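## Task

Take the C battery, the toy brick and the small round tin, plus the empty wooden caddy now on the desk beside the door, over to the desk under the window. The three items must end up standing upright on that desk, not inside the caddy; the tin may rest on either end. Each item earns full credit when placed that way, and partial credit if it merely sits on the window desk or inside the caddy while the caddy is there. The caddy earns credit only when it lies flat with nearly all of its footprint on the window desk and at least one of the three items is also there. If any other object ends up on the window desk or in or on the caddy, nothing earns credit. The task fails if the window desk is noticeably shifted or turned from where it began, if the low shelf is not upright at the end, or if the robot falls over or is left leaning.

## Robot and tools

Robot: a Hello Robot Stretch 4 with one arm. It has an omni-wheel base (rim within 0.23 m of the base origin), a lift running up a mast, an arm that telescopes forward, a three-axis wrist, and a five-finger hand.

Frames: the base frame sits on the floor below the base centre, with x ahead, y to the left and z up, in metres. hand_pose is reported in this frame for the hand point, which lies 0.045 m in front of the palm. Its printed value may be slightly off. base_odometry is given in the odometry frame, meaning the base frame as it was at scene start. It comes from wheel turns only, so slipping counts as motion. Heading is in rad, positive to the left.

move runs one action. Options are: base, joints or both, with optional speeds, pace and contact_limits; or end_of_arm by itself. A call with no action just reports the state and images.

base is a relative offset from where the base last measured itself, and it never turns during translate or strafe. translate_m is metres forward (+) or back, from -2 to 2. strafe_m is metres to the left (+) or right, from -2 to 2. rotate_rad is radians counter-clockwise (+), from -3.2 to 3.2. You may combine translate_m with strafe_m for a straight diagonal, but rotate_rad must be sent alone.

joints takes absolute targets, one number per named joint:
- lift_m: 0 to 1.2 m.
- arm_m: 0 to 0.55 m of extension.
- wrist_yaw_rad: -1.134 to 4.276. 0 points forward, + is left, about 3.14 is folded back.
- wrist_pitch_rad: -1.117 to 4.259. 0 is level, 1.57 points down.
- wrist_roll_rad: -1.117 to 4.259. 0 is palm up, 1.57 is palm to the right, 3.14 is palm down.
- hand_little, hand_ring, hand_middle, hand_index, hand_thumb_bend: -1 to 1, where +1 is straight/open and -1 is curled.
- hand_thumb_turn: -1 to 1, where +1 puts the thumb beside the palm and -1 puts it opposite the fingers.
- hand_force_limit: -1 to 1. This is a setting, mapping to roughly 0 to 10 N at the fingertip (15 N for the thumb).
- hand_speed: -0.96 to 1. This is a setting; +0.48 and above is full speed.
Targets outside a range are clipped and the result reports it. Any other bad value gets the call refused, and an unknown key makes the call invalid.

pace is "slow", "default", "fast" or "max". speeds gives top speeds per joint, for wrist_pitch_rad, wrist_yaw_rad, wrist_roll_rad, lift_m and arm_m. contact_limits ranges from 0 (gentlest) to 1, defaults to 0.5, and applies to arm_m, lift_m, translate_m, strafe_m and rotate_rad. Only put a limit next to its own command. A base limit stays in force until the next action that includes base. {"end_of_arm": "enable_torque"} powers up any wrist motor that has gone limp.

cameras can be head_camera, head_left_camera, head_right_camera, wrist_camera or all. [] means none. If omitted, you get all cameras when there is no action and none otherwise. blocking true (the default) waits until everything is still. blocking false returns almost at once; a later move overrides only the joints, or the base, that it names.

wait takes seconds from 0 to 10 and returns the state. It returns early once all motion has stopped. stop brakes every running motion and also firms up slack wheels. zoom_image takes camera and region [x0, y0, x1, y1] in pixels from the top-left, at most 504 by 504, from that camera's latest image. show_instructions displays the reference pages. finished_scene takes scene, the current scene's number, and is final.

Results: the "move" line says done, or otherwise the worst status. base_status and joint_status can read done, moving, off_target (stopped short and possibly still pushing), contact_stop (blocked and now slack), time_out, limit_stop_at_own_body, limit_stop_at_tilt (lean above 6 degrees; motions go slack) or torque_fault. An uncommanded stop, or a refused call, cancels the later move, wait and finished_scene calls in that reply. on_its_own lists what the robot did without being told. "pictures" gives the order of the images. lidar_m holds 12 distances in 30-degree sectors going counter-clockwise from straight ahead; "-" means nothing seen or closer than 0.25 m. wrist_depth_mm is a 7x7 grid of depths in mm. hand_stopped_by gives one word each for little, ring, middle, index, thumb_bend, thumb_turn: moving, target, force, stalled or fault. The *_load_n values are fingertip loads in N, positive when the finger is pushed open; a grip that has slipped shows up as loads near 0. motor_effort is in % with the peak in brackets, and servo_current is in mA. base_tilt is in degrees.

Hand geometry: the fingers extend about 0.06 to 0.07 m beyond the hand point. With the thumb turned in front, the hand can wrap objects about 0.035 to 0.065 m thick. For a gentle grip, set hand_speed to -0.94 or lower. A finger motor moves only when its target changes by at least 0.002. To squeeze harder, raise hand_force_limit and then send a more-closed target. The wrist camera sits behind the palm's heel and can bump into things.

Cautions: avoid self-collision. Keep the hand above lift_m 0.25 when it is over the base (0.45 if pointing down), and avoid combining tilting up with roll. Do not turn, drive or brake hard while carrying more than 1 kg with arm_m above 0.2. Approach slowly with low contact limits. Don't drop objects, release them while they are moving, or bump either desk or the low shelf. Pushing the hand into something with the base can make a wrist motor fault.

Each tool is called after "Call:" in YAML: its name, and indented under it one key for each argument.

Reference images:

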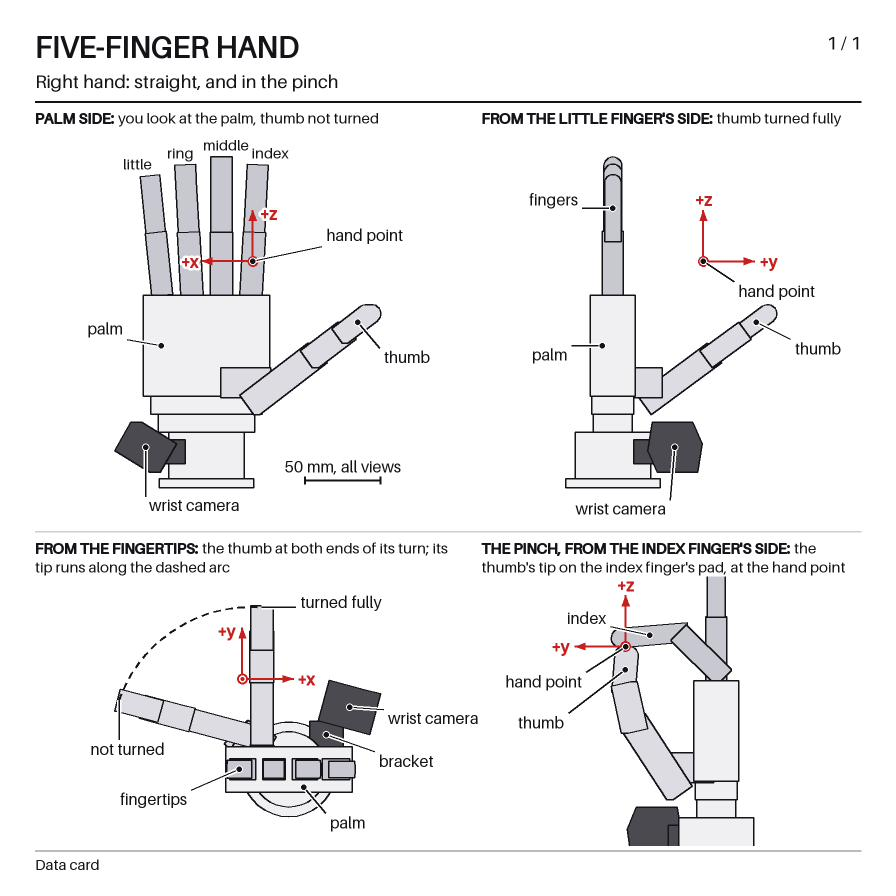

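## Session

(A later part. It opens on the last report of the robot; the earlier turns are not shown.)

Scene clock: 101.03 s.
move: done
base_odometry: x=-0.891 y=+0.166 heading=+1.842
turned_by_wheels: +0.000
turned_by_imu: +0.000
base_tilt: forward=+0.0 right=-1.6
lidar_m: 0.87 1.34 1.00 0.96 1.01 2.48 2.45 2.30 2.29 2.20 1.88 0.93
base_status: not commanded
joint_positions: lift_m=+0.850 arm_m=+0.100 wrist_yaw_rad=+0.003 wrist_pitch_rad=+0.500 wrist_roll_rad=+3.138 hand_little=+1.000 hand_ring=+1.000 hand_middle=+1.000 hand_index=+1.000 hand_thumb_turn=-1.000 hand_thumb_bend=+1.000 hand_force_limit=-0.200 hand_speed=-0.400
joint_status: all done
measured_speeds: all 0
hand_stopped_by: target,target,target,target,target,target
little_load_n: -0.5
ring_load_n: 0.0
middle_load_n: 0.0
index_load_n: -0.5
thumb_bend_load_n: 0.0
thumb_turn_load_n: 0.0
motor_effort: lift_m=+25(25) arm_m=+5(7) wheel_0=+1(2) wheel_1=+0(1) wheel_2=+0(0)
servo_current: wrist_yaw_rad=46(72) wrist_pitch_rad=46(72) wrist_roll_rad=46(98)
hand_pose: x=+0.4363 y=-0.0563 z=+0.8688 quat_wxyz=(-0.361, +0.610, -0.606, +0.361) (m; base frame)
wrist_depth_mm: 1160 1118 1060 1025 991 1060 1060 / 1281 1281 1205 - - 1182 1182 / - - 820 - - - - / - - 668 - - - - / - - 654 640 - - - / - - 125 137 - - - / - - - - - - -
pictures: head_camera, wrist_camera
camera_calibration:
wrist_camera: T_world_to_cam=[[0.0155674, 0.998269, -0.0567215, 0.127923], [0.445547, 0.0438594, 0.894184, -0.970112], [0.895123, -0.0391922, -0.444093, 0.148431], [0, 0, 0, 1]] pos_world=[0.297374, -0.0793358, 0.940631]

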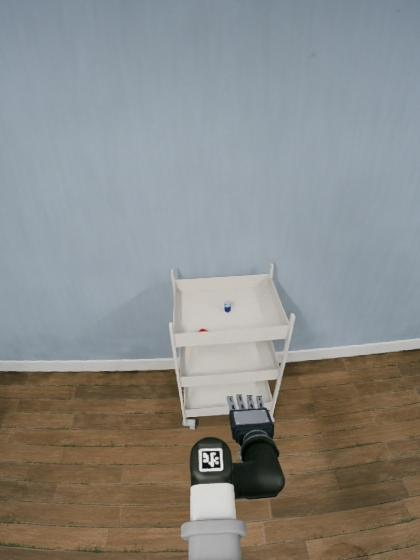

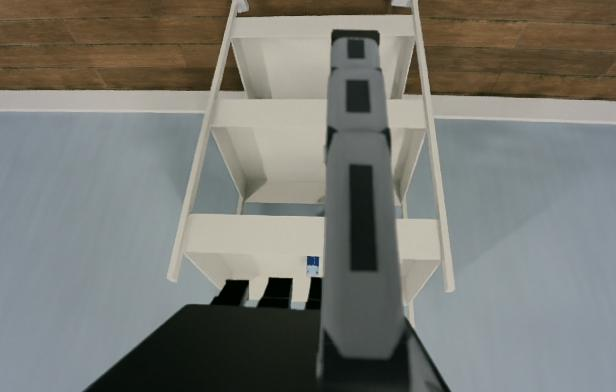

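Call:
move:
  joints: {"lift_m": 0.9, "wrist_pitch_rad": 0.6}

Call:
move:
  base: {"translate_m": 0.38, "strafe_m": -0.023}
  pace: "slow"
  cameras: ["head_camera", "wrist_camera"]

Scene clock: 104.50 s.
move: done
base_odometry: x=-0.891 y=+0.166 heading=+1.842
turned_by_wheels: +0.000
turned_by_imu: +0.000
base_tilt: forward=+0.1 right=-1.6
lidar_m: 0.86 1.35 1.02 0.97 1.02 2.49 2.45 2.31 2.31 2.21 1.87 0.90
base_status: not commanded
joint_positions: lift_m=+0.900 arm_m=+0.100 wrist_yaw_rad=+0.003 wrist_pitch_rad=+0.600 wrist_roll_rad=+3.138 hand_little=+1.000 hand_ring=+1.000 hand_middle=+1.000 hand_index=+1.000 hand_thumb_turn=-1.000 hand_thumb_bend=+1.000 hand_force_limit=-0.200 hand_speed=-0.400
joint_status: all done
measured_speeds: all 0
hand_stopped_by: target,target,target,target,target,target
little_load_n: 0.0
ring_load_n: 0.0
middle_load_n: 0.0
index_load_n: 0.0
thumb_bend_load_n: 0.0
thumb_turn_load_n: 0.0
motor_effort: lift_m=+25(27) arm_m=+5(5) wheel_0=+1(2) wheel_1=+0(1) wheel_2=+0(0)
servo_current: wrist_yaw_rad=52(65) wrist_pitch_rad=46(72) wrist_roll_rad=39(59)
hand_pose: x=+0.4197 y=-0.0563 z=+0.9030 quat_wxyz=(-0.330, +0.628, -0.623, +0.330) (m; base frame)
wrist_depth_mm: 1118 1078 1098 1060 1025 1042 1042 / 1308 1255 1205 - - 1182 1182 / - - 946 - - - 1308 / - - 1060 - - - - / - - 676 668 - - - / - - 125 137 - - - / - - - - - - -
pictures: none

Scene clock: 109.60 s.
move: done
base_odometry: x=-0.971 y=+0.538 heading=+1.842
turned_by_wheels: +0.000
turned_by_imu: +0.000
base_tilt: forward=+0.0 right=-1.6
lidar_m: 0.49 0.50 1.28 0.99 1.02 1.46 2.85 2.65 2.29 2.22 1.33 0.53
base_status: done
joint_positions: lift_m=+0.900 arm_m=+0.100 wrist_yaw_rad=+0.003 wrist_pitch_rad=+0.600 wrist_roll_rad=+3.138 hand_little=+1.000 hand_ring=+1.000 hand_middle=+1.000 hand_index=+1.000 hand_thumb_turn=-1.000 hand_thumb_bend=+1.000 hand_force_limit=-0.200 hand_speed=-0.400
joint_status: not commanded
measured_speeds: all 0
hand_stopped_by: target,target,target,target,target,target
little_load_n: 0.0
ring_load_n: 0.0
middle_load_n: 0.0
index_load_n: 0.0
thumb_bend_load_n: 0.0
thumb_turn_load_n: 0.0
motor_effort: lift_m=+25(25) arm_m=+5(5) wheel_0=+3(6) wheel_1=+2(4) wheel_2=-3(10)
servo_current: wrist_yaw_rad=52(72) wrist_pitch_rad=33(52) wrist_roll_rad=46(59)
hand_pose: x=+0.4197 y=-0.0563 z=+0.9030 quat_wxyz=(-0.330, +0.628, -0.623, +0.330) (m; base frame)
wrist_depth_mm: 1098 1025 627 627 615 591 375 / - 362 362 349 104 343 332 / - 436 492 480 - 449 373 / - - 591 591 - 488 - / - - 615 621 - - - / - - 125 137 - - - / - - - - - - -
pictures: head_camera, wrist_camera
camera_calibration:
wrist_camera: T_world_to_cam=[[0.00975375, 0.998251, -0.0583001, 0.134008], [0.53251, 0.0441626, 0.845271, -0.985614], [0.846367, -0.03929, -0.531148, 0.27767], [0, 0, 0, 1]] pos_world=[0.288532, -0.0793372, 0.988407]

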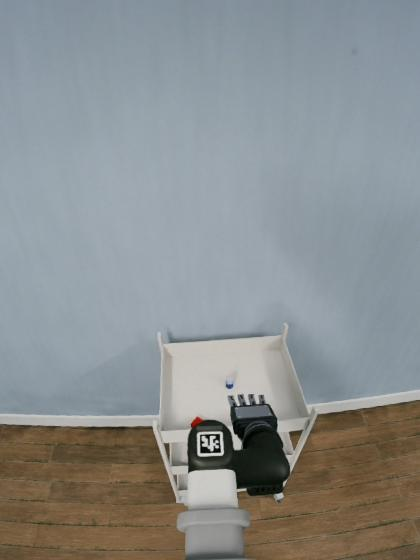

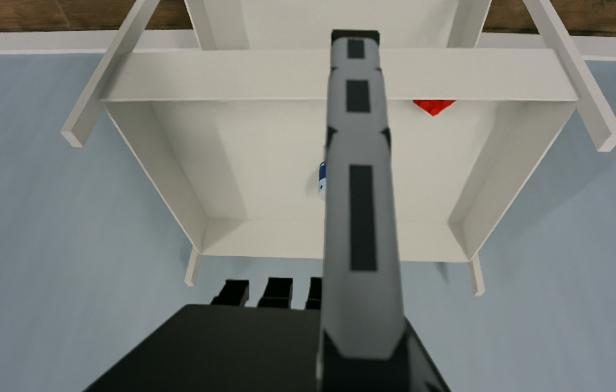

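Call:
zoom_image:
  camera: "head_camera"
  region: [150, 320, 320, 500]

Call:
zoom_image:
  camera: "wrist_camera"
  region: [280, 60, 520, 260]

Scaled by 2.800 from the camera's 420x560 image, which has a finer 1200x1600 frame.

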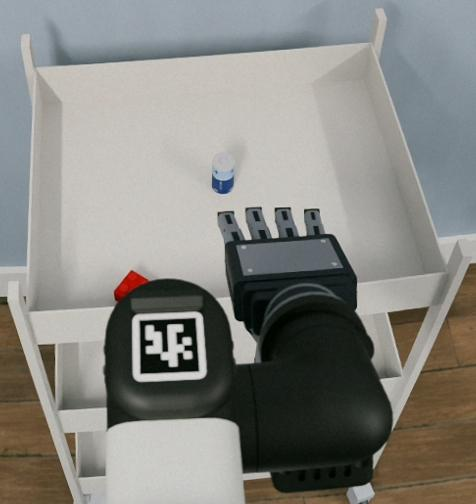

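Scaled by 2.100.

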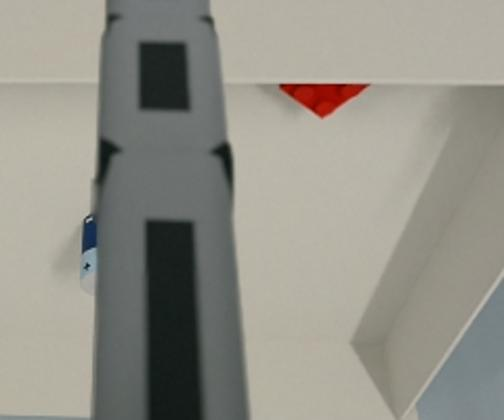

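Call:
move:
  base: {"strafe_m": -0.009}
  joints: {"arm_m": 0.36, "hand_index": 0.4, "hand_middle": 0.4, "hand_thumb_bend": 0.7}
  pace: "slow"

Call:
move:
  joints: {"lift_m": 0.80}
  pace: "slow"
  cameras: ["head_camera", "wrist_camera"]

Scene clock: 115.13 s.
move: done
base_odometry: x=-0.962 y=+0.540 heading=+1.842
turned_by_wheels: +0.000
turned_by_imu: +0.000
base_tilt: forward=+0.0 right=-1.6
lidar_m: 0.49 0.50 1.26 0.98 1.04 1.43 2.85 2.63 2.28 2.20 1.33 0.53
base_status: done
joint_positions: lift_m=+0.900 arm_m=+0.360 wrist_yaw_rad=+0.003 wrist_pitch_rad=+0.600 wrist_roll_rad=+3.138 hand_little=+1.000 hand_ring=+1.000 hand_middle=+0.400 hand_index=+0.400 hand_thumb_turn=-1.000 hand_thumb_bend=+0.700 hand_force_limit=-0.200 hand_speed=-0.400
joint_status: all done
measured_speeds: all 0
hand_stopped_by: target,target,target,target,target,target
little_load_n: 0.0
ring_load_n: 0.0
middle_load_n: 0.0
index_load_n: 0.0
thumb_bend_load_n: 0.0
thumb_turn_load_n: 0.0
motor_effort: lift_m=+25(25) arm_m=+5(6) wheel_0=+0(8) wheel_1=+0(6) wheel_2=+0(4)
servo_current: wrist_yaw_rad=52(72) wrist_pitch_rad=46(59) wrist_roll_rad=52(59)
hand_pose: x=+0.6796 y=-0.0563 z=+0.9030 quat_wxyz=(-0.330, +0.628, -0.623, +0.330) (m; base frame)
wrist_depth_mm: - 343 357 353 349 342 342 / - 394 410 397 377 392 375 / - 402 415 410 - 394 375 / - - - - - - - / - - - - - - - / 382 389 125 127 - 377 373 / 364 364 - - - - 353
pictures: none

Scene clock: 116.83 s.
move: done
base_odometry: x=-0.962 y=+0.540 heading=+1.842
turned_by_wheels: +0.000
turned_by_imu: +0.000
base_tilt: forward=+0.1 right=-1.6
lidar_m: 0.50 0.50 1.29 1.00 1.05 1.45 2.84 2.62 2.28 2.20 1.33 0.55
base_status: not commanded
joint_positions: lift_m=+0.800 arm_m=+0.360 wrist_yaw_rad=+0.003 wrist_pitch_rad=+0.600 wrist_roll_rad=+3.138 hand_little=+1.000 hand_ring=+1.000 hand_middle=+0.400 hand_index=+0.400 hand_thumb_turn=-1.000 hand_thumb_bend=+0.700 hand_force_limit=-0.200 hand_speed=-0.400
joint_status: all done
measured_speeds: all 0
hand_stopped_by: target,target,target,target,target,target
little_load_n: 0.0
ring_load_n: 0.0
middle_load_n: 0.0
index_load_n: 0.0
thumb_bend_load_n: 0.0
thumb_turn_load_n: 0.0
motor_effort: lift_m=+17(24) arm_m=+5(5) wheel_0=+0(1) wheel_1=+0(1) wheel_2=+0(0)
servo_current: wrist_yaw_rad=52(72) wrist_pitch_rad=46(52) wrist_roll_rad=46(59)
hand_pose: x=+0.6796 y=-0.0563 z=+0.8037 quat_wxyz=(-0.330, +0.628, -0.623, +0.330) (m; base frame)
wrist_depth_mm: 253 258 248 245 238 236 239 / 256 291 286 282 263 272 268 / 268 332 340 332 - 320 315 / - 355 364 362 - 351 345 / - 342 - 185 - 329 327 / 384 382 125 127 - 377 375 / 362 364 - - - - 351
pictures: head_camera, wrist_camera
camera_calibration:
wrist_camera: T_world_to_cam=[[0.00980766, 0.998256, -0.0582162, 0.125579], [0.532509, 0.044063, 0.845277, -1.04014], [0.846368, -0.0392908, -0.531148, 0.00487028], [0, 0, 0, 1]] pos_world=[0.548531, -0.0793368, 0.889107]

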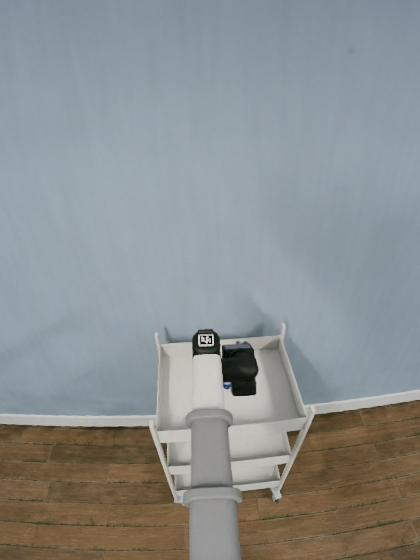

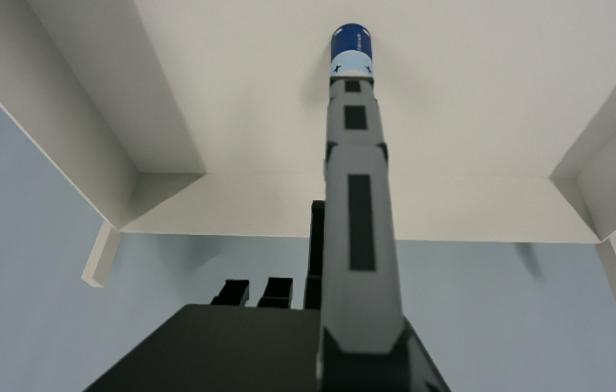

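Call:
move:
  joints: {"arm_m": 0.374}
  pace: "slow"

Call:
move:
  joints: {"lift_m": 0.74}
  speeds: {"lift_m": 0.06}
  contact_limits: {"lift_m": 0.05}
  cameras: ["wrist_camera", "head_camera"]

Scene clock: 118.40 s.
move: done
base_odometry: x=-0.962 y=+0.540 heading=+1.842
turned_by_wheels: +0.000
turned_by_imu: +0.000
base_tilt: forward=+0.1 right=-1.6
lidar_m: 0.50 0.51 1.31 0.98 1.04 1.44 2.86 2.64 2.27 2.20 1.33 0.54
base_status: not commanded
joint_positions: lift_m=+0.800 arm_m=+0.374 wrist_yaw_rad=+0.003 wrist_pitch_rad=+0.600 wrist_roll_rad=+3.138 hand_little=+1.000 hand_ring=+1.000 hand_middle=+0.400 hand_index=+0.400 hand_thumb_turn=-1.000 hand_thumb_bend=+0.700 hand_force_limit=-0.200 hand_speed=-0.400
joint_status: all done
measured_speeds: all 0
hand_stopped_by: target,target,target,target,target,target
little_load_n: 0.0
ring_load_n: 0.0
middle_load_n: 0.0
index_load_n: 0.0
thumb_bend_load_n: 0.0
thumb_turn_load_n: 0.0
motor_effort: lift_m=+17(17) arm_m=+5(6) wheel_0=+1(1) wheel_1=+1(1) wheel_2=+0(0)
servo_current: wrist_yaw_rad=65(72) wrist_pitch_rad=39(46) wrist_roll_rad=46(65)
hand_pose: x=+0.6936 y=-0.0563 z=+0.8037 quat_wxyz=(-0.330, +0.628, -0.623, +0.330) (m; base frame)
wrist_depth_mm: 252 257 248 239 235 237 239 / 254 291 287 281 262 272 268 / 281 334 338 334 - 320 315 / - 345 349 343 - 334 329 / - 334 - 190 - 382 384 / 375 375 135 127 - 362 362 / 349 351 - - - - 340
pictures: none

Scene clock: 119.90 s.
move: done
base_odometry: x=-0.962 y=+0.540 heading=+1.842
turned_by_wheels: +0.000
turned_by_imu: +0.000
base_tilt: forward=+0.1 right=-1.6
lidar_m: 0.50 0.51 1.30 0.99 1.05 1.43 2.86 2.64 2.25 2.18 1.32 0.52
base_status: not commanded
joint_positions: lift_m=+0.740 arm_m=+0.374 wrist_yaw_rad=+0.003 wrist_pitch_rad=+0.600 wrist_roll_rad=+3.138 hand_little=+1.000 hand_ring=+1.000 hand_middle=+0.400 hand_index=+0.400 hand_thumb_turn=-1.000 hand_thumb_bend=+0.700 hand_force_limit=-0.200 hand_speed=-0.400
joint_status: all done
measured_speeds: all 0
hand_stopped_by: target,target,target,target,target,target
little_load_n: 0.0
ring_load_n: 0.0
middle_load_n: 0.0
index_load_n: 0.0
thumb_bend_load_n: 0.0
thumb_turn_load_n: 0.0
motor_effort: lift_m=+17(18) arm_m=+5(5) wheel_0=+0(1) wheel_1=+0(1) wheel_2=+0(0)
servo_current: wrist_yaw_rad=46(72) wrist_pitch_rad=46(52) wrist_roll_rad=46(59)
contact_limits: lift_m 0.05
hand_pose: x=+0.6936 y=-0.0563 z=+0.7437 quat_wxyz=(-0.330, +0.628, -0.623, +0.330) (m; base frame)
wrist_depth_mm: 191 185 183 180 177 174 176 / 216 215 212 208 196 202 198 / 249 254 250 246 - 236 231 / 257 310 306 297 - 282 281 / 283 320 317 309 - 303 300 / 368 366 135 127 - 351 349 / 345 349 - - - - 334
pictures: head_camera, wrist_camera
camera_calibration:
wrist_camera: T_world_to_cam=[[0.00980766, 0.998256, -0.0582162, 0.121949], [0.532509, 0.044063, 0.845277, -0.996882], [0.846368, -0.0392908, -0.531148, -0.0388477], [0, 0, 0, 1]] pos_world=[0.562531, -0.0793368, 0.829107]

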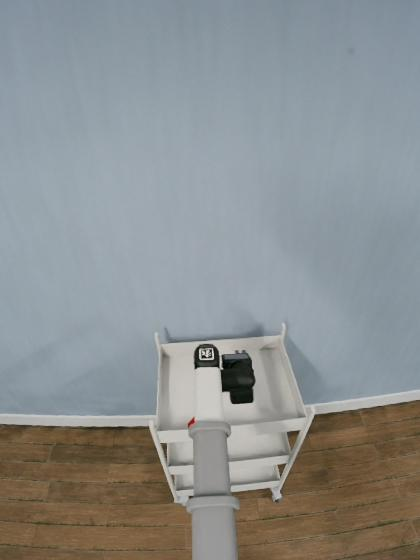

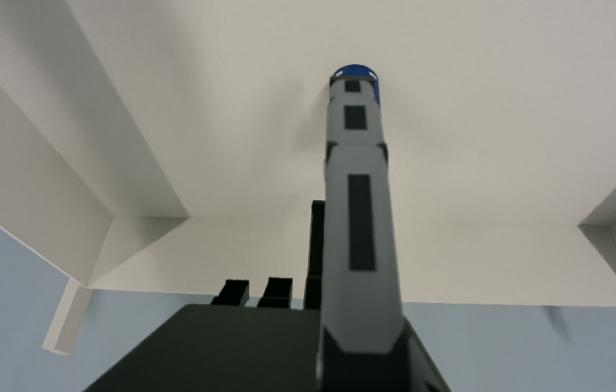

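Call:
move:
  joints: {"arm_m": 0.378, "lift_m": 0.716}
  speeds: {"lift_m": 0.04, "arm_m": 0.05}
  contact_limits: {"lift_m": 0.02}
  cameras: ["wrist_camera"]

Scene clock: 122.23 s.
move: done
base_odometry: x=-0.962 y=+0.540 heading=+1.842
turned_by_wheels: +0.000
turned_by_imu: +0.000
base_tilt: forward=+0.1 right=-1.6
lidar_m: 0.50 0.52 1.28 0.99 1.05 1.45 2.84 2.64 2.28 2.18 1.35 0.54
base_status: not commanded
joint_positions: lift_m=+0.716 arm_m=+0.378 wrist_yaw_rad=+0.003 wrist_pitch_rad=+0.600 wrist_roll_rad=+3.138 hand_little=+1.000 hand_ring=+1.000 hand_middle=+0.400 hand_index=+0.400 hand_thumb_turn=-1.000 hand_thumb_bend=+0.700 hand_force_limit=-0.200 hand_speed=-0.400
joint_status: all done
measured_speeds: all 0
hand_stopped_by: target,target,target,target,target,target
little_load_n: 0.0
ring_load_n: 0.0
middle_load_n: 0.0
index_load_n: 0.0
thumb_bend_load_n: -0.5
thumb_turn_load_n: 0.0
motor_effort: lift_m=+17(18) arm_m=+5(6) wheel_0=+1(1) wheel_1=+0(1) wheel_2=+0(0)
servo_current: wrist_yaw_rad=39(65) wrist_pitch_rad=46(52) wrist_roll_rad=52(52)
contact_limits: lift_m 0.02
hand_pose: x=+0.6976 y=-0.0563 z=+0.7197 quat_wxyz=(-0.330, +0.628, -0.623, +0.330) (m; base frame)
wrist_depth_mm: 163 158 157 154 152 150 - / 185 183 181 174 170 172 169 / 223 217 213 216 - 203 199 / 256 270 260 253 - 243 231 / 270 312 304 297 - 291 285 / 291 296 135 128 - 274 270 / 334 347 - - - - 334
pictures: wrist_camera
camera_calibration:
wrist_camera: T_world_to_cam=[[0.00980766, 0.998256, -0.0582162, 0.120512], [0.532509, 0.044063, 0.845277, -0.978725], [0.846368, -0.0392908, -0.531148, -0.0549807], [0, 0, 0, 1]] pos_world=[0.566531, -0.0793368, 0.805107]

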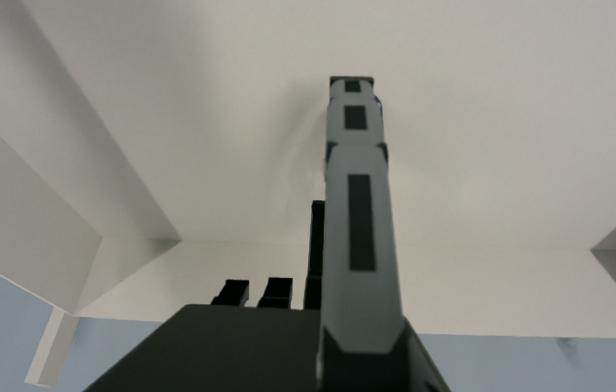

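Call:
move:
  joints: {"hand_speed": -0.8, "hand_force_limit": -0.7, "hand_thumb_bend": 0.5, "hand_index": 0.25, "hand_middle": 0.25}
  cameras: ["wrist_camera"]

Call:
move:
  joints: {"lift_m": 0.709}
  speeds: {"lift_m": 0.03}
  contact_limits: {"lift_m": 0.0}
  cameras: ["wrist_camera"]

Scene clock: 123.70 s.
move: done
base_odometry: x=-0.962 y=+0.540 heading=+1.842
turned_by_wheels: +0.000
turned_by_imu: +0.000
base_tilt: forward=+0.0 right=-1.6
lidar_m: 0.50 0.50 1.30 0.99 1.04 1.45 2.86 2.64 2.27 2.18 1.33 0.53
base_status: not commanded
joint_positions: lift_m=+0.716 arm_m=+0.378 wrist_yaw_rad=+0.003 wrist_pitch_rad=+0.600 wrist_roll_rad=+3.138 hand_little=+1.000 hand_ring=+1.000 hand_middle=+0.250 hand_index=+0.250 hand_thumb_turn=-1.000 hand_thumb_bend=+0.500 hand_force_limit=-0.700 hand_speed=-0.800
joint_status: all done
measured_speeds: all 0
hand_stopped_by: target,target,target,target,target,target
little_load_n: 0.0
ring_load_n: 0.0
middle_load_n: 0.0
index_load_n: 0.0
thumb_bend_load_n: 0.0
thumb_turn_load_n: 0.0
motor_effort: lift_m=+17(17) arm_m=+5(5) wheel_0=+0(1) wheel_1=+0(1) wheel_2=+0(0)
servo_current: wrist_yaw_rad=59(65) wrist_pitch_rad=39(52) wrist_roll_rad=52(59)
contact_limits: lift_m 0.02
hand_pose: x=+0.6976 y=-0.0563 z=+0.7197 quat_wxyz=(-0.330, +0.628, -0.623, +0.330) (m; base frame)
wrist_depth_mm: 163 158 157 154 153 149 - / 186 184 181 177 174 172 169 / 223 217 213 211 197 202 199 / 257 270 260 247 - 244 238 / 268 312 307 297 - 291 286 / 291 296 135 128 - 274 271 / 336 345 - - - - 334
pictures: wrist_camera
camera_calibration:
wrist_camera: T_world_to_cam=[[0.00980766, 0.998256, -0.0582162, 0.120512], [0.532509, 0.044063, 0.845277, -0.978725], [0.846368, -0.0392908, -0.531148, -0.0549807], [0, 0, 0, 1]] pos_world=[0.566531, -0.0793368, 0.805107]

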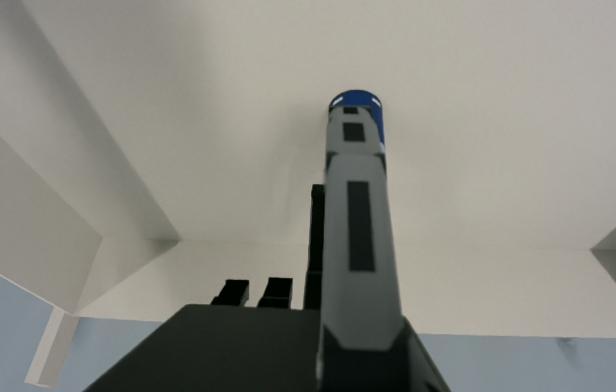

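Scene clock: 124.33 s.
move: done
base_odometry: x=-0.962 y=+0.540 heading=+1.842
turned_by_wheels: +0.000
turned_by_imu: +0.000
base_tilt: forward=+0.0 right=-1.6
lidar_m: 0.48 0.50 1.28 0.99 1.04 1.43 2.85 2.63 2.28 2.19 1.33 0.53
base_status: not commanded
joint_positions: lift_m=+0.709 arm_m=+0.378 wrist_yaw_rad=+0.003 wrist_pitch_rad=+0.600 wrist_roll_rad=+3.138 hand_little=+1.000 hand_ring=+1.000 hand_middle=+0.250 hand_index=+0.250 hand_thumb_turn=-1.000 hand_thumb_bend=+0.500 hand_force_limit=-0.700 hand_speed=-0.800
joint_status: all done
measured_speeds: all 0
hand_stopped_by: target,target,target,target,target,target
little_load_n: 0.0
ring_load_n: 0.0
middle_load_n: 0.0
index_load_n: 0.0
thumb_bend_load_n: 0.0
thumb_turn_load_n: 0.0
motor_effort: lift_m=+17(18) arm_m=+5(5) wheel_0=+0(1) wheel_1=+1(1) wheel_2=+0(0)
servo_current: wrist_yaw_rad=78(78) wrist_pitch_rad=39(52) wrist_roll_rad=52(59)
contact_limits: lift_m 0
hand_pose: x=+0.6976 y=-0.0563 z=+0.7127 quat_wxyz=(-0.330, +0.628, -0.623, +0.330) (m; base frame)
wrist_depth_mm: 156 151 149 146 144 142 - / 177 175 172 168 165 164 161 / 210 207 203 200 182 191 189 / 248 254 248 235 - 231 227 / 268 307 301 294 - 287 283 / 283 291 135 127 - 274 271 / 336 347 - - - - 330
pictures: wrist_camera
camera_calibration:
wrist_camera: T_world_to_cam=[[0.00980667, 0.998256, -0.0582177, 0.120107], [0.532509, 0.0440648, 0.845277, -0.972808], [0.846368, -0.0392908, -0.531148, -0.0586988], [0, 0, 0, 1]] pos_world=[0.566531, -0.0793368, 0.798107]

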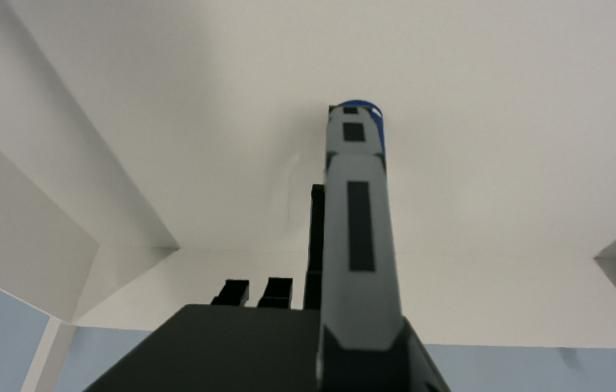

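Call:
move:
  joints: {"hand_speed": -0.9, "hand_force_limit": -0.8, "hand_thumb_bend": 0.42, "hand_index": 0.0, "hand_middle": 0.0}
  cameras: ["wrist_camera"]

Scene clock: 125.77 s.
move: done
base_odometry: x=-0.962 y=+0.540 heading=+1.842
turned_by_wheels: +0.000
turned_by_imu: +0.000
base_tilt: forward=+0.1 right=-1.6
lidar_m: 0.49 0.52 1.29 0.98 1.04 1.45 2.85 2.64 2.27 2.20 1.31 0.52
base_status: not commanded
joint_positions: lift_m=+0.709 arm_m=+0.378 wrist_yaw_rad=+0.003 wrist_pitch_rad=+0.600 wrist_roll_rad=+3.138 hand_little=+1.000 hand_ring=+1.000 hand_middle=+0.001 hand_index=+0.001 hand_thumb_turn=-1.000 hand_thumb_bend=+0.420 hand_force_limit=-0.800 hand_speed=-0.900
joint_status: all done
measured_speeds: all 0
hand_stopped_by: target,target,force,force,target,target
little_load_n: 0.0
ring_load_n: 0.0
middle_load_n: 1.0
index_load_n: 1.0
thumb_bend_load_n: 1.5
thumb_turn_load_n: 0.5
motor_effort: lift_m=+17(17) arm_m=+5(5) wheel_0=+0(1) wheel_1=+1(1) wheel_2=+0(0)
servo_current: wrist_yaw_rad=52(65) wrist_pitch_rad=52(52) wrist_roll_rad=52(59)
contact_limits: lift_m 0
hand_pose: x=+0.6976 y=-0.0563 z=+0.7127 quat_wxyz=(-0.330, +0.628, -0.623, +0.330) (m; base frame)
wrist_depth_mm: 156 151 149 146 144 142 - / 177 175 172 169 167 164 162 / 211 207 204 195 183 191 189 / 249 255 248 235 - 232 227 / 270 309 303 283 - 286 283 / 282 294 135 127 - 273 270 / 336 347 - - - - 327
pictures: wrist_camera
camera_calibration:
wrist_camera: T_world_to_cam=[[0.00980667, 0.998256, -0.0582177, 0.120107], [0.532509, 0.0440648, 0.845277, -0.972808], [0.846368, -0.0392908, -0.531148, -0.0586988], [0, 0, 0, 1]] pos_world=[0.566531, -0.0793368, 0.798107]

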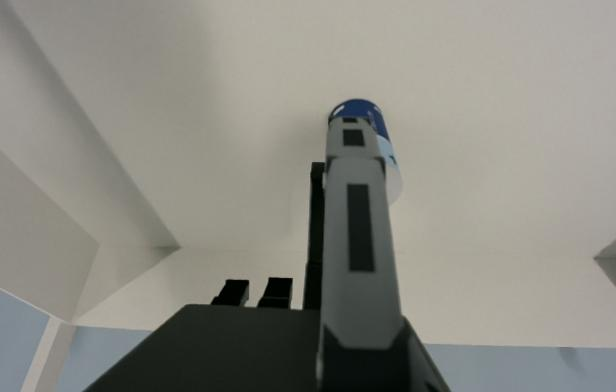

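Call:
move:
  joints: {"hand_force_limit": -0.4, "hand_index": -0.1, "hand_middle": -0.1, "hand_thumb_bend": 0.3}
  cameras: ["wrist_camera"]

Scene clock: 127.03 s.
move: off_target
base_odometry: x=-0.962 y=+0.540 heading=+1.842
turned_by_wheels: +0.000
turned_by_imu: +0.000
base_tilt: forward=+0.0 right=-1.6
lidar_m: 0.49 0.51 1.31 0.99 1.05 1.45 2.85 2.63 2.28 2.19 1.33 0.54
base_status: not commanded
joint_positions: lift_m=+0.709 arm_m=+0.378 wrist_yaw_rad=+0.003 wrist_pitch_rad=+0.600 wrist_roll_rad=+3.138 hand_little=+1.000 hand_ring=+1.000 hand_middle=-0.100 hand_index=-0.007 hand_thumb_turn=-1.000 hand_thumb_bend=+0.361 hand_force_limit=-0.400 hand_speed=-0.900
joint_status: hand_index off_target (ended at -0.007, target -0.100); hand_thumb_bend off_target (ended at +0.361, target +0.300); the others done
measured_speeds: all 0
hand_stopped_by: target,target,target,force,force,target
little_load_n: 0.0
ring_load_n: 0.0
middle_load_n: 1.5
index_load_n: 4.0
thumb_bend_load_n: 4.5
thumb_turn_load_n: 0.0
motor_effort: lift_m=+17(17) arm_m=+5(5) wheel_0=+0(1) wheel_1=+0(1) wheel_2=+0(0)
servo_current: wrist_yaw_rad=39(59) wrist_pitch_rad=46(52) wrist_roll_rad=46(59)
contact_limits: lift_m 0
hand_pose: x=+0.6976 y=-0.0563 z=+0.7127 quat_wxyz=(-0.330, +0.628, -0.623, +0.330) (m; base frame)
wrist_depth_mm: 156 151 149 146 144 142 - / 176 176 172 168 163 163 161 / 210 207 204 199 181 191 189 / 248 254 247 234 - 231 227 / 270 307 301 294 - 287 283 / 283 293 135 127 - 273 271 / 336 345 - - - - 329
pictures: wrist_camera
camera_calibration:
wrist_camera: T_world_to_cam=[[0.00980667, 0.998256, -0.0582177, 0.120107], [0.532509, 0.0440648, 0.845277, -0.972808], [0.846368, -0.0392908, -0.531148, -0.0586988], [0, 0, 0, 1]] pos_world=[0.566531, -0.0793368, 0.798107]

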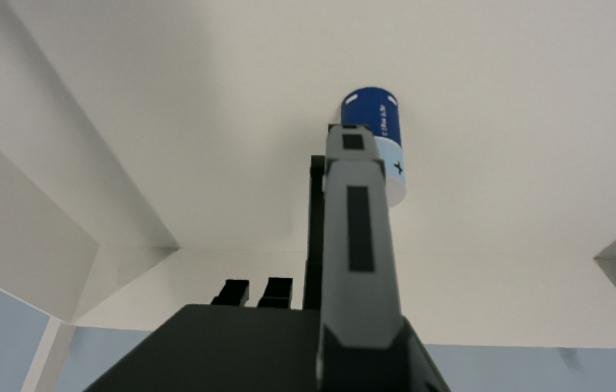

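Call:
move:
  joints: {"hand_force_limit": -0.2, "hand_index": -0.2, "hand_thumb_bend": 0.2}

Call:
move:
  joints: {"lift_m": 0.722}
  speeds: {"lift_m": 0.03}
  cameras: ["wrist_camera"]

Scene clock: 128.23 s.
move: off_target
base_odometry: x=-0.962 y=+0.540 heading=+1.842
turned_by_wheels: +0.000
turned_by_imu: +0.000
base_tilt: forward=+0.1 right=-1.6
lidar_m: 0.49 0.51 1.29 1.00 1.03 1.45 2.85 2.64 2.27 2.19 1.32 0.53
base_status: not commanded
joint_positions: lift_m=+0.709 arm_m=+0.378 wrist_yaw_rad=+0.003 wrist_pitch_rad=+0.600 wrist_roll_rad=+3.138 hand_little=+1.000 hand_ring=+1.000 hand_middle=-0.100 hand_index=-0.007 hand_thumb_turn=-1.000 hand_thumb_bend=+0.354 hand_force_limit=-0.200 hand_speed=-0.900
joint_status: hand_index off_target (ended at -0.007, target -0.200); hand_thumb_bend off_target (ended at +0.354, target +0.200); the others done
measured_speeds: all 0
hand_stopped_by: target,target,target,force,force,target
little_load_n: 0.0
ring_load_n: 0.0
middle_load_n: 1.5
index_load_n: 5.0
thumb_bend_load_n: 5.5
thumb_turn_load_n: 0.0
motor_effort: lift_m=+17(17) arm_m=+4(5) wheel_0=+1(1) wheel_1=+0(1) wheel_2=+0(0)
servo_current: wrist_yaw_rad=65(72) wrist_pitch_rad=39(52) wrist_roll_rad=46(59)
contact_limits: lift_m 0
hand_pose: x=+0.6976 y=-0.0563 z=+0.7127 quat_wxyz=(-0.330, +0.628, -0.623, +0.330) (m; base frame)
wrist_depth_mm: 156 151 149 146 144 142 - / 177 175 172 169 163 164 161 / 210 206 204 199 182 191 189 / 247 255 247 235 - 232 227 / 270 309 303 294 - 287 283 / 283 294 135 128 - 274 271 / 338 347 - - - - 329
pictures: none

Scene clock: 129.07 s.
move: done
base_odometry: x=-0.962 y=+0.540 heading=+1.842
turned_by_wheels: +0.000
turned_by_imu: +0.000
base_tilt: forward=+0.0 right=-1.6
lidar_m: 0.49 0.52 1.30 0.99 1.04 1.44 2.84 2.65 2.26 2.16 1.33 0.54
base_status: not commanded
joint_positions: lift_m=+0.722 arm_m=+0.378 wrist_yaw_rad=+0.003 wrist_pitch_rad=+0.601 wrist_roll_rad=+3.138 hand_little=+1.000 hand_ring=+1.000 hand_middle=-0.100 hand_index=-0.007 hand_thumb_turn=-1.000 hand_thumb_bend=+0.354 hand_force_limit=-0.200 hand_speed=-0.900
joint_status: all done
measured_speeds: all 0
hand_stopped_by: target,target,target,force,force,target
little_load_n: 0.0
ring_load_n: 0.0
middle_load_n: 1.0
index_load_n: 5.0
thumb_bend_load_n: 5.5
thumb_turn_load_n: 0.0
motor_effort: lift_m=+25(28) arm_m=+5(5) wheel_0=+0(1) wheel_1=+0(1) wheel_2=+0(0)
servo_current: wrist_yaw_rad=59(65) wrist_pitch_rad=46(52) wrist_roll_rad=52(59)
hand_pose: x=+0.6976 y=-0.0563 z=+0.7250 quat_wxyz=(-0.330, +0.628, -0.624, +0.330) (m; base frame)
wrist_depth_mm: 166 164 162 160 157 155 - / 191 190 187 184 176 178 176 / 229 227 220 216 198 210 206 / 257 278 272 255 - 251 247 / 270 314 310 303 - 293 290 / 357 300 135 127 - 278 276 / 336 345 - - - - 334
pictures: wrist_camera
camera_calibration:
wrist_camera: T_world_to_cam=[[0.00978679, 0.998256, -0.0582201, 0.120836], [0.532814, 0.0440632, 0.845085, -0.983221], [0.846176, -0.0392911, -0.531453, -0.051808], [0, 0, 0, 1]] pos_world=[0.56653, -0.0793368, 0.810407]

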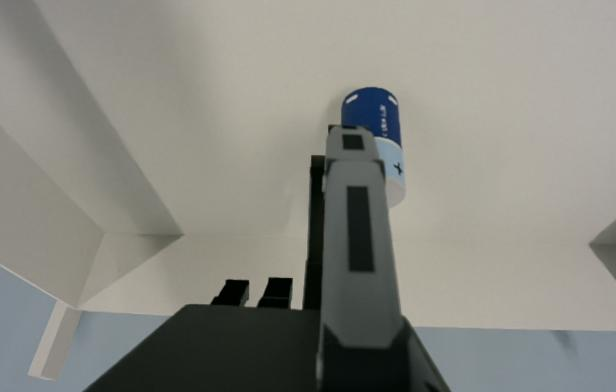

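Call:
move:
  joints: {"lift_m": 0.85}
  speeds: {"lift_m": 0.12}

Call:
move:
  joints: {"arm_m": 0.05}
  speeds: {"arm_m": 0.15}
  cameras: ["head_camera", "wrist_camera"]

Scene clock: 131.40 s.
move: done
base_odometry: x=-0.962 y=+0.540 heading=+1.842
turned_by_wheels: +0.000
turned_by_imu: +0.000
base_tilt: forward=+0.0 right=-1.6
lidar_m: 0.50 0.51 1.29 1.00 1.04 1.45 2.85 2.63 2.28 2.19 1.34 0.54
base_status: not commanded
joint_positions: lift_m=+0.850 arm_m=+0.378 wrist_yaw_rad=+0.003 wrist_pitch_rad=+0.601 wrist_roll_rad=+3.138 hand_little=+1.000 hand_ring=+1.000 hand_middle=-0.100 hand_index=-0.007 hand_thumb_turn=-1.000 hand_thumb_bend=+0.354 hand_force_limit=-0.200 hand_speed=-0.900
joint_status: all done
measured_speeds: all 0
hand_stopped_by: target,target,target,force,force,target
little_load_n: 0.0
ring_load_n: 0.0
middle_load_n: 1.5
index_load_n: 5.5
thumb_bend_load_n: 5.5
thumb_turn_load_n: 0.0
motor_effort: lift_m=+25(29) arm_m=+5(5) wheel_0=+0(1) wheel_1=+1(1) wheel_2=+0(0)
servo_current: wrist_yaw_rad=26(72) wrist_pitch_rad=46(52) wrist_roll_rad=46(59)
hand_pose: x=+0.6976 y=-0.0563 z=+0.8530 quat_wxyz=(-0.330, +0.628, -0.624, +0.330) (m; base frame)
wrist_depth_mm: 265 304 301 298 293 290 285 / 281 342 349 343 329 330 329 / - 370 382 375 159 362 355 / - 355 - 166 - - - / - 389 392 167 - 384 382 / 370 368 135 127 - 366 357 / 345 347 - - - - 334
pictures: none

Scene clock: 134.23 s.
move: done
base_odometry: x=-0.962 y=+0.540 heading=+1.842
turned_by_wheels: +0.000
turned_by_imu: +0.000
base_tilt: forward=+0.0 right=-1.6
lidar_m: 0.49 0.52 1.30 1.00 1.04 1.46 2.85 2.63 2.28 2.19 1.32 0.54
base_status: not commanded
joint_positions: lift_m=+0.850 arm_m=+0.050 wrist_yaw_rad=+0.003 wrist_pitch_rad=+0.601 wrist_roll_rad=+3.138 hand_little=+1.000 hand_ring=+1.000 hand_middle=-0.100 hand_index=-0.007 hand_thumb_turn=-1.000 hand_thumb_bend=+0.354 hand_force_limit=-0.200 hand_speed=-0.900
joint_status: all done
measured_speeds: all 0
hand_stopped_by: target,target,target,force,force,target
little_load_n: 0.0
ring_load_n: 0.0
middle_load_n: 1.0
index_load_n: 5.5
thumb_bend_load_n: 5.5
thumb_turn_load_n: 0.0
motor_effort: lift_m=+25(25) arm_m=-5(7) wheel_0=+0(1) wheel_1=+0(1) wheel_2=+0(0)
servo_current: wrist_yaw_rad=39(78) wrist_pitch_rad=46(52) wrist_roll_rad=46(59)
hand_pose: x=+0.3697 y=-0.0563 z=+0.8530 quat_wxyz=(-0.330, +0.628, -0.624, +0.330) (m; base frame)
wrist_depth_mm: 1060 1042 554 585 580 559 960 / - - 676 683 640 621 392 / - 384 379 375 159 362 351 / - 394 504 480 - 455 364 / - - 585 569 - 512 - / - - 125 127 - - - / - - - - - - -
pictures: head_camera, wrist_camera
camera_calibration:
wrist_camera: T_world_to_cam=[[0.0097858, 0.998256, -0.0582216, 0.131499], [0.532814, 0.0440651, 0.845085, -0.916682], [0.846176, -0.0392911, -0.531453, 0.293679], [0, 0, 0, 1]] pos_world=[0.23863, -0.0793368, 0.938407]

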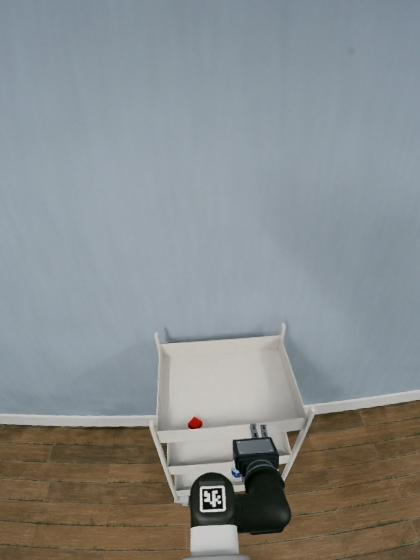

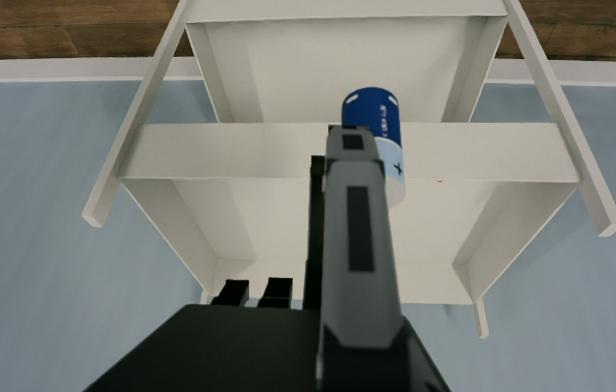

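Call:
zoom_image:
  camera: "head_camera"
  region: [140, 380, 260, 500]

Call:
move:
  base: {"translate_m": -1.115}

Call:
move:
  base: {"rotate_rad": 1.587}
  cameras: ["head_camera", "wrist_camera"]

Scaled by 4.200 from the camera's 420x560 image, which has a finer 1200x1600 frame.

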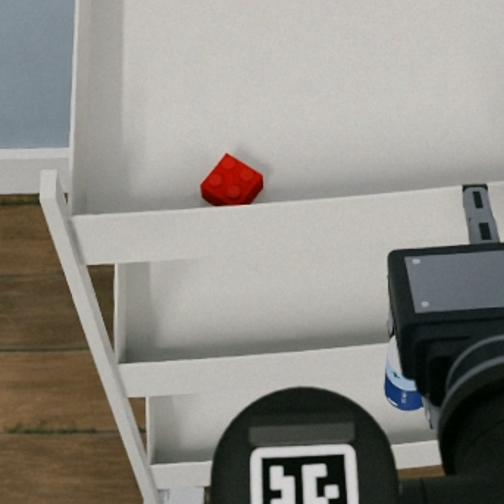

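Scene clock: 139.67 s.
move: done
base_odometry: x=-0.663 y=-0.534 heading=+1.842
turned_by_wheels: +0.000
turned_by_imu: +0.001
base_tilt: forward=+0.0 right=-1.6
lidar_m: 1.59 1.44 1.05 1.00 1.85 1.55 1.47 1.55 1.89 2.17 2.26 2.11
base_status: done
joint_positions: lift_m=+0.850 arm_m=+0.050 wrist_yaw_rad=+0.003 wrist_pitch_rad=+0.601 wrist_roll_rad=+3.138 hand_little=+1.000 hand_ring=+1.000 hand_middle=-0.100 hand_index=-0.007 hand_thumb_turn=-1.000 hand_thumb_bend=+0.354 hand_force_limit=-0.200 hand_speed=-0.900
joint_status: not commanded
measured_speeds: all 0
hand_stopped_by: target,target,target,force,force,target
little_load_n: 0.0
ring_load_n: 0.0
middle_load_n: 1.0
index_load_n: 5.0
thumb_bend_load_n: 5.5
thumb_turn_load_n: 0.0
motor_effort: lift_m=+25(25) arm_m=-5(5) wheel_0=+1(7) wheel_1=-2(6) wheel_2=+0(13)
servo_current: wrist_yaw_rad=46(72) wrist_pitch_rad=39(52) wrist_roll_rad=52(59)
hand_pose: x=+0.3697 y=-0.0563 z=+0.8530 quat_wxyz=(-0.330, +0.628, -0.624, +0.330) (m; base frame)
wrist_depth_mm: 1078 1042 1025 1025 991 991 991 / 1205 1205 1182 1160 1118 1138 1118 / 1430 1430 1397 1366 - 1336 1281 / 1808 1756 1708 1618 - 1618 1576 / - - - 1499 - - 1808 / - - 125 127 - - - / - - - - - - -
pictures: none

Scene clock: 141.73 s.
move: done
base_odometry: x=-0.663 y=-0.534 heading=-2.854
turned_by_wheels: +1.587
turned_by_imu: +1.552
base_tilt: forward=+0.1 right=-1.6
lidar_m: 0.99 1.85 1.52 1.47 1.52 1.89 2.24 2.26 2.12 1.60 1.45 1.06
base_status: done
joint_positions: lift_m=+0.850 arm_m=+0.050 wrist_yaw_rad=+0.003 wrist_pitch_rad=+0.601 wrist_roll_rad=+3.138 hand_little=+1.000 hand_ring=+1.000 hand_middle=-0.100 hand_index=-0.007 hand_thumb_turn=-1.000 hand_thumb_bend=+0.354 hand_force_limit=-0.200 hand_speed=-0.900
joint_status: not commanded
measured_speeds: all 0
hand_stopped_by: target,target,target,force,force,target
little_load_n: 0.0
ring_load_n: 0.0
middle_load_n: 1.5
index_load_n: 5.5
thumb_bend_load_n: 5.5
thumb_turn_load_n: 0.0
motor_effort: lift_m=+24(25) arm_m=-5(5) wheel_0=+0(8) wheel_1=-2(7) wheel_2=+0(13)
servo_current: wrist_yaw_rad=46(91) wrist_pitch_rad=39(59) wrist_roll_rad=52(59)
hand_pose: x=+0.3697 y=-0.0563 z=+0.8530 quat_wxyz=(-0.330, +0.628, -0.624, +0.330) (m; base frame)
wrist_depth_mm: 1078 1025 1042 1008 1025 991 991 / 1205 1182 1205 1182 1118 1138 1098 / 1464 1464 1430 1336 - 1308 1308 / 1756 1756 1661 1576 - 1576 1576 / - - - - - - - / 854 820 125 127 - - - / 1255 1160 - - - - -
pictures: head_camera, wrist_camera
camera_calibration:
wrist_camera: T_world_to_cam=[[0.0097858, 0.998256, -0.0582216, 0.131505], [0.532814, 0.0440651, 0.845085, -0.916767], [0.846176, -0.0392911, -0.531453, 0.293732], [0, 0, 0, 1]] pos_world=[0.23863, -0.0793368, 0.938507]

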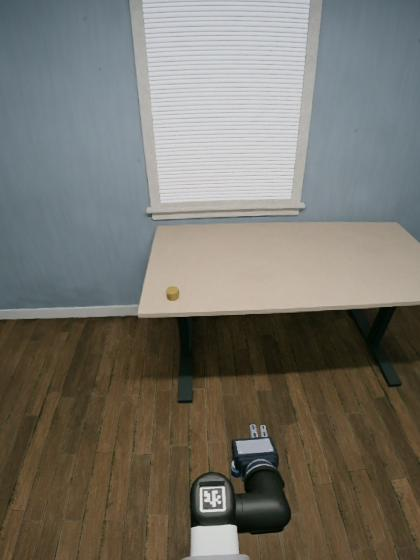

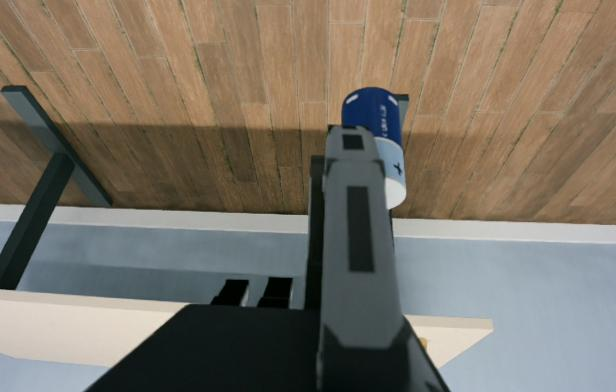

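Call:
move:
  base: {"translate_m": 0.46}

Call:
move:
  joints: {"arm_m": 0.34}
  speeds: {"arm_m": 0.15}

Call:
move:
  joints: {"lift_m": 0.78}
  speeds: {"lift_m": 0.1}
  cameras: ["head_camera", "wrist_camera"]

Scene clock: 145.23 s.
move: done
base_odometry: x=-1.104 y=-0.664 heading=-2.854
turned_by_wheels: +0.000
turned_by_imu: +0.000
base_tilt: forward=+0.0 right=-1.6
lidar_m: 0.54 0.57 1.82 1.46 1.54 1.96 3.01 2.92 1.67 1.64 0.79 0.56
base_status: done
joint_positions: lift_m=+0.850 arm_m=+0.050 wrist_yaw_rad=+0.003 wrist_pitch_rad=+0.601 wrist_roll_rad=+3.138 hand_little=+1.000 hand_ring=+1.000 hand_middle=-0.100 hand_index=-0.007 hand_thumb_turn=-1.000 hand_thumb_bend=+0.354 hand_force_limit=-0.200 hand_speed=-0.900
joint_status: not commanded
measured_speeds: all 0
hand_stopped_by: target,target,target,force,force,target
little_load_n: 0.0
ring_load_n: 0.5
middle_load_n: 1.0
index_load_n: 5.0
thumb_bend_load_n: 5.5
thumb_turn_load_n: 0.0
motor_effort: lift_m=+24(25) arm_m=-5(5) wheel_0=-1(7) wheel_1=+1(5) wheel_2=+0(12)
servo_current: wrist_yaw_rad=52(72) wrist_pitch_rad=46(52) wrist_roll_rad=46(59)
hand_pose: x=+0.3697 y=-0.0563 z=+0.8530 quat_wxyz=(-0.330, +0.628, -0.624, +0.330) (m; base frame)
wrist_depth_mm: 1078 1042 1025 1025 976 991 976 / 1205 1205 1160 1160 1098 1118 1098 / 1366 1397 1366 1336 - 1308 1281 / 421 413 402 394 - 389 389 / 559 530 512 477 - 433 459 / 809 741 135 128 - 591 - / - - - - - - -
pictures: none

Scene clock: 147.83 s.
move: done
base_odometry: x=-1.104 y=-0.664 heading=-2.854
turned_by_wheels: +0.000
turned_by_imu: +0.000
base_tilt: forward=+0.1 right=-1.6
lidar_m: 0.53 0.58 1.81 1.49 1.54 1.99 3.03 2.91 1.66 1.63 0.78 0.58
base_status: not commanded
joint_positions: lift_m=+0.850 arm_m=+0.340 wrist_yaw_rad=+0.003 wrist_pitch_rad=+0.601 wrist_roll_rad=+3.138 hand_little=+1.000 hand_ring=+1.000 hand_middle=-0.100 hand_index=-0.007 hand_thumb_turn=-1.000 hand_thumb_bend=+0.354 hand_force_limit=-0.200 hand_speed=-0.900
joint_status: all done
measured_speeds: all 0
hand_stopped_by: target,target,target,force,force,target
little_load_n: 0.0
ring_load_n: 0.0
middle_load_n: 1.0
index_load_n: 5.0
thumb_bend_load_n: 5.5
thumb_turn_load_n: 0.0
motor_effort: lift_m=+24(25) arm_m=+5(6) wheel_0=-1(2) wheel_1=+1(2) wheel_2=+0(0)
servo_current: wrist_yaw_rad=52(78) wrist_pitch_rad=46(52) wrist_roll_rad=52(59)
hand_pose: x=+0.6596 y=-0.0563 z=+0.8530 quat_wxyz=(-0.330, +0.628, -0.624, +0.330) (m; base frame)
wrist_depth_mm: 245 241 238 236 233 229 230 / 283 281 276 273 258 264 259 / 340 334 327 312 163 307 304 / 418 410 399 377 - 370 364 / 549 530 517 473 - 466 459 / 723 691 135 127 - 585 - / - - - - - - -
pictures: none

Scene clock: 149.17 s.
move: done
base_odometry: x=-1.104 y=-0.664 heading=-2.854
turned_by_wheels: +0.000
turned_by_imu: +0.000
base_tilt: forward=+0.1 right=-1.6
lidar_m: 0.55 0.58 1.81 1.47 1.53 1.98 3.06 2.93 1.69 1.63 0.77 0.58
base_status: not commanded
joint_positions: lift_m=+0.780 arm_m=+0.340 wrist_yaw_rad=+0.003 wrist_pitch_rad=+0.601 wrist_roll_rad=+3.138 hand_little=+1.000 hand_ring=+1.000 hand_middle=-0.100 hand_index=-0.007 hand_thumb_turn=-1.000 hand_thumb_bend=+0.354 hand_force_limit=-0.200 hand_speed=-0.900
joint_status: all done
measured_speeds: all 0
hand_stopped_by: target,target,target,force,force,target
little_load_n: 0.0
ring_load_n: 0.0
middle_load_n: 1.0
index_load_n: 5.5
thumb_bend_load_n: 5.5
thumb_turn_load_n: 0.0
motor_effort: lift_m=+17(23) arm_m=+5(5) wheel_0=-1(1) wheel_1=+1(1) wheel_2=+0(0)
servo_current: wrist_yaw_rad=52(72) wrist_pitch_rad=33(52) wrist_roll_rad=52(59)
hand_pose: x=+0.6596 y=-0.0563 z=+0.7836 quat_wxyz=(-0.330, +0.628, -0.624, +0.330) (m; base frame)
wrist_depth_mm: 171 165 163 161 158 156 - / 193 191 188 186 177 179 176 / 231 228 223 213 199 210 213 / 285 277 273 257 - 253 248 / 375 364 349 322 - 317 327 / 544 504 135 127 - 430 424 / - - - - - - -
pictures: head_camera, wrist_camera
camera_calibration:
wrist_camera: T_world_to_cam=[[0.00977787, 0.998256, -0.0582226, 0.124633], [0.532885, 0.0440668, 0.84504, -1.01253], [0.846131, -0.0392886, -0.531524, 0.0117138], [0, 0, 0, 1]] pos_world=[0.528429, -0.0793368, 0.869107]

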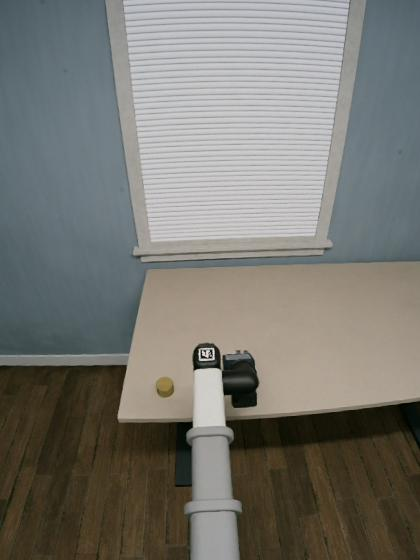

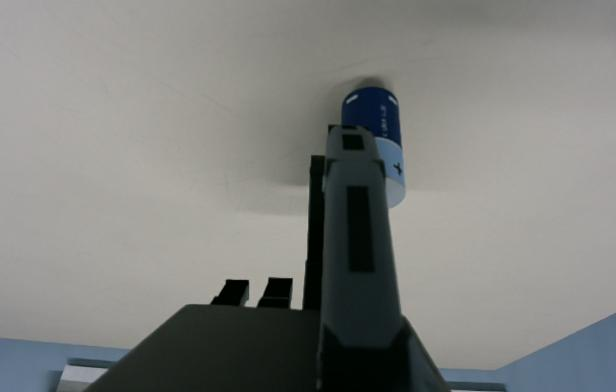

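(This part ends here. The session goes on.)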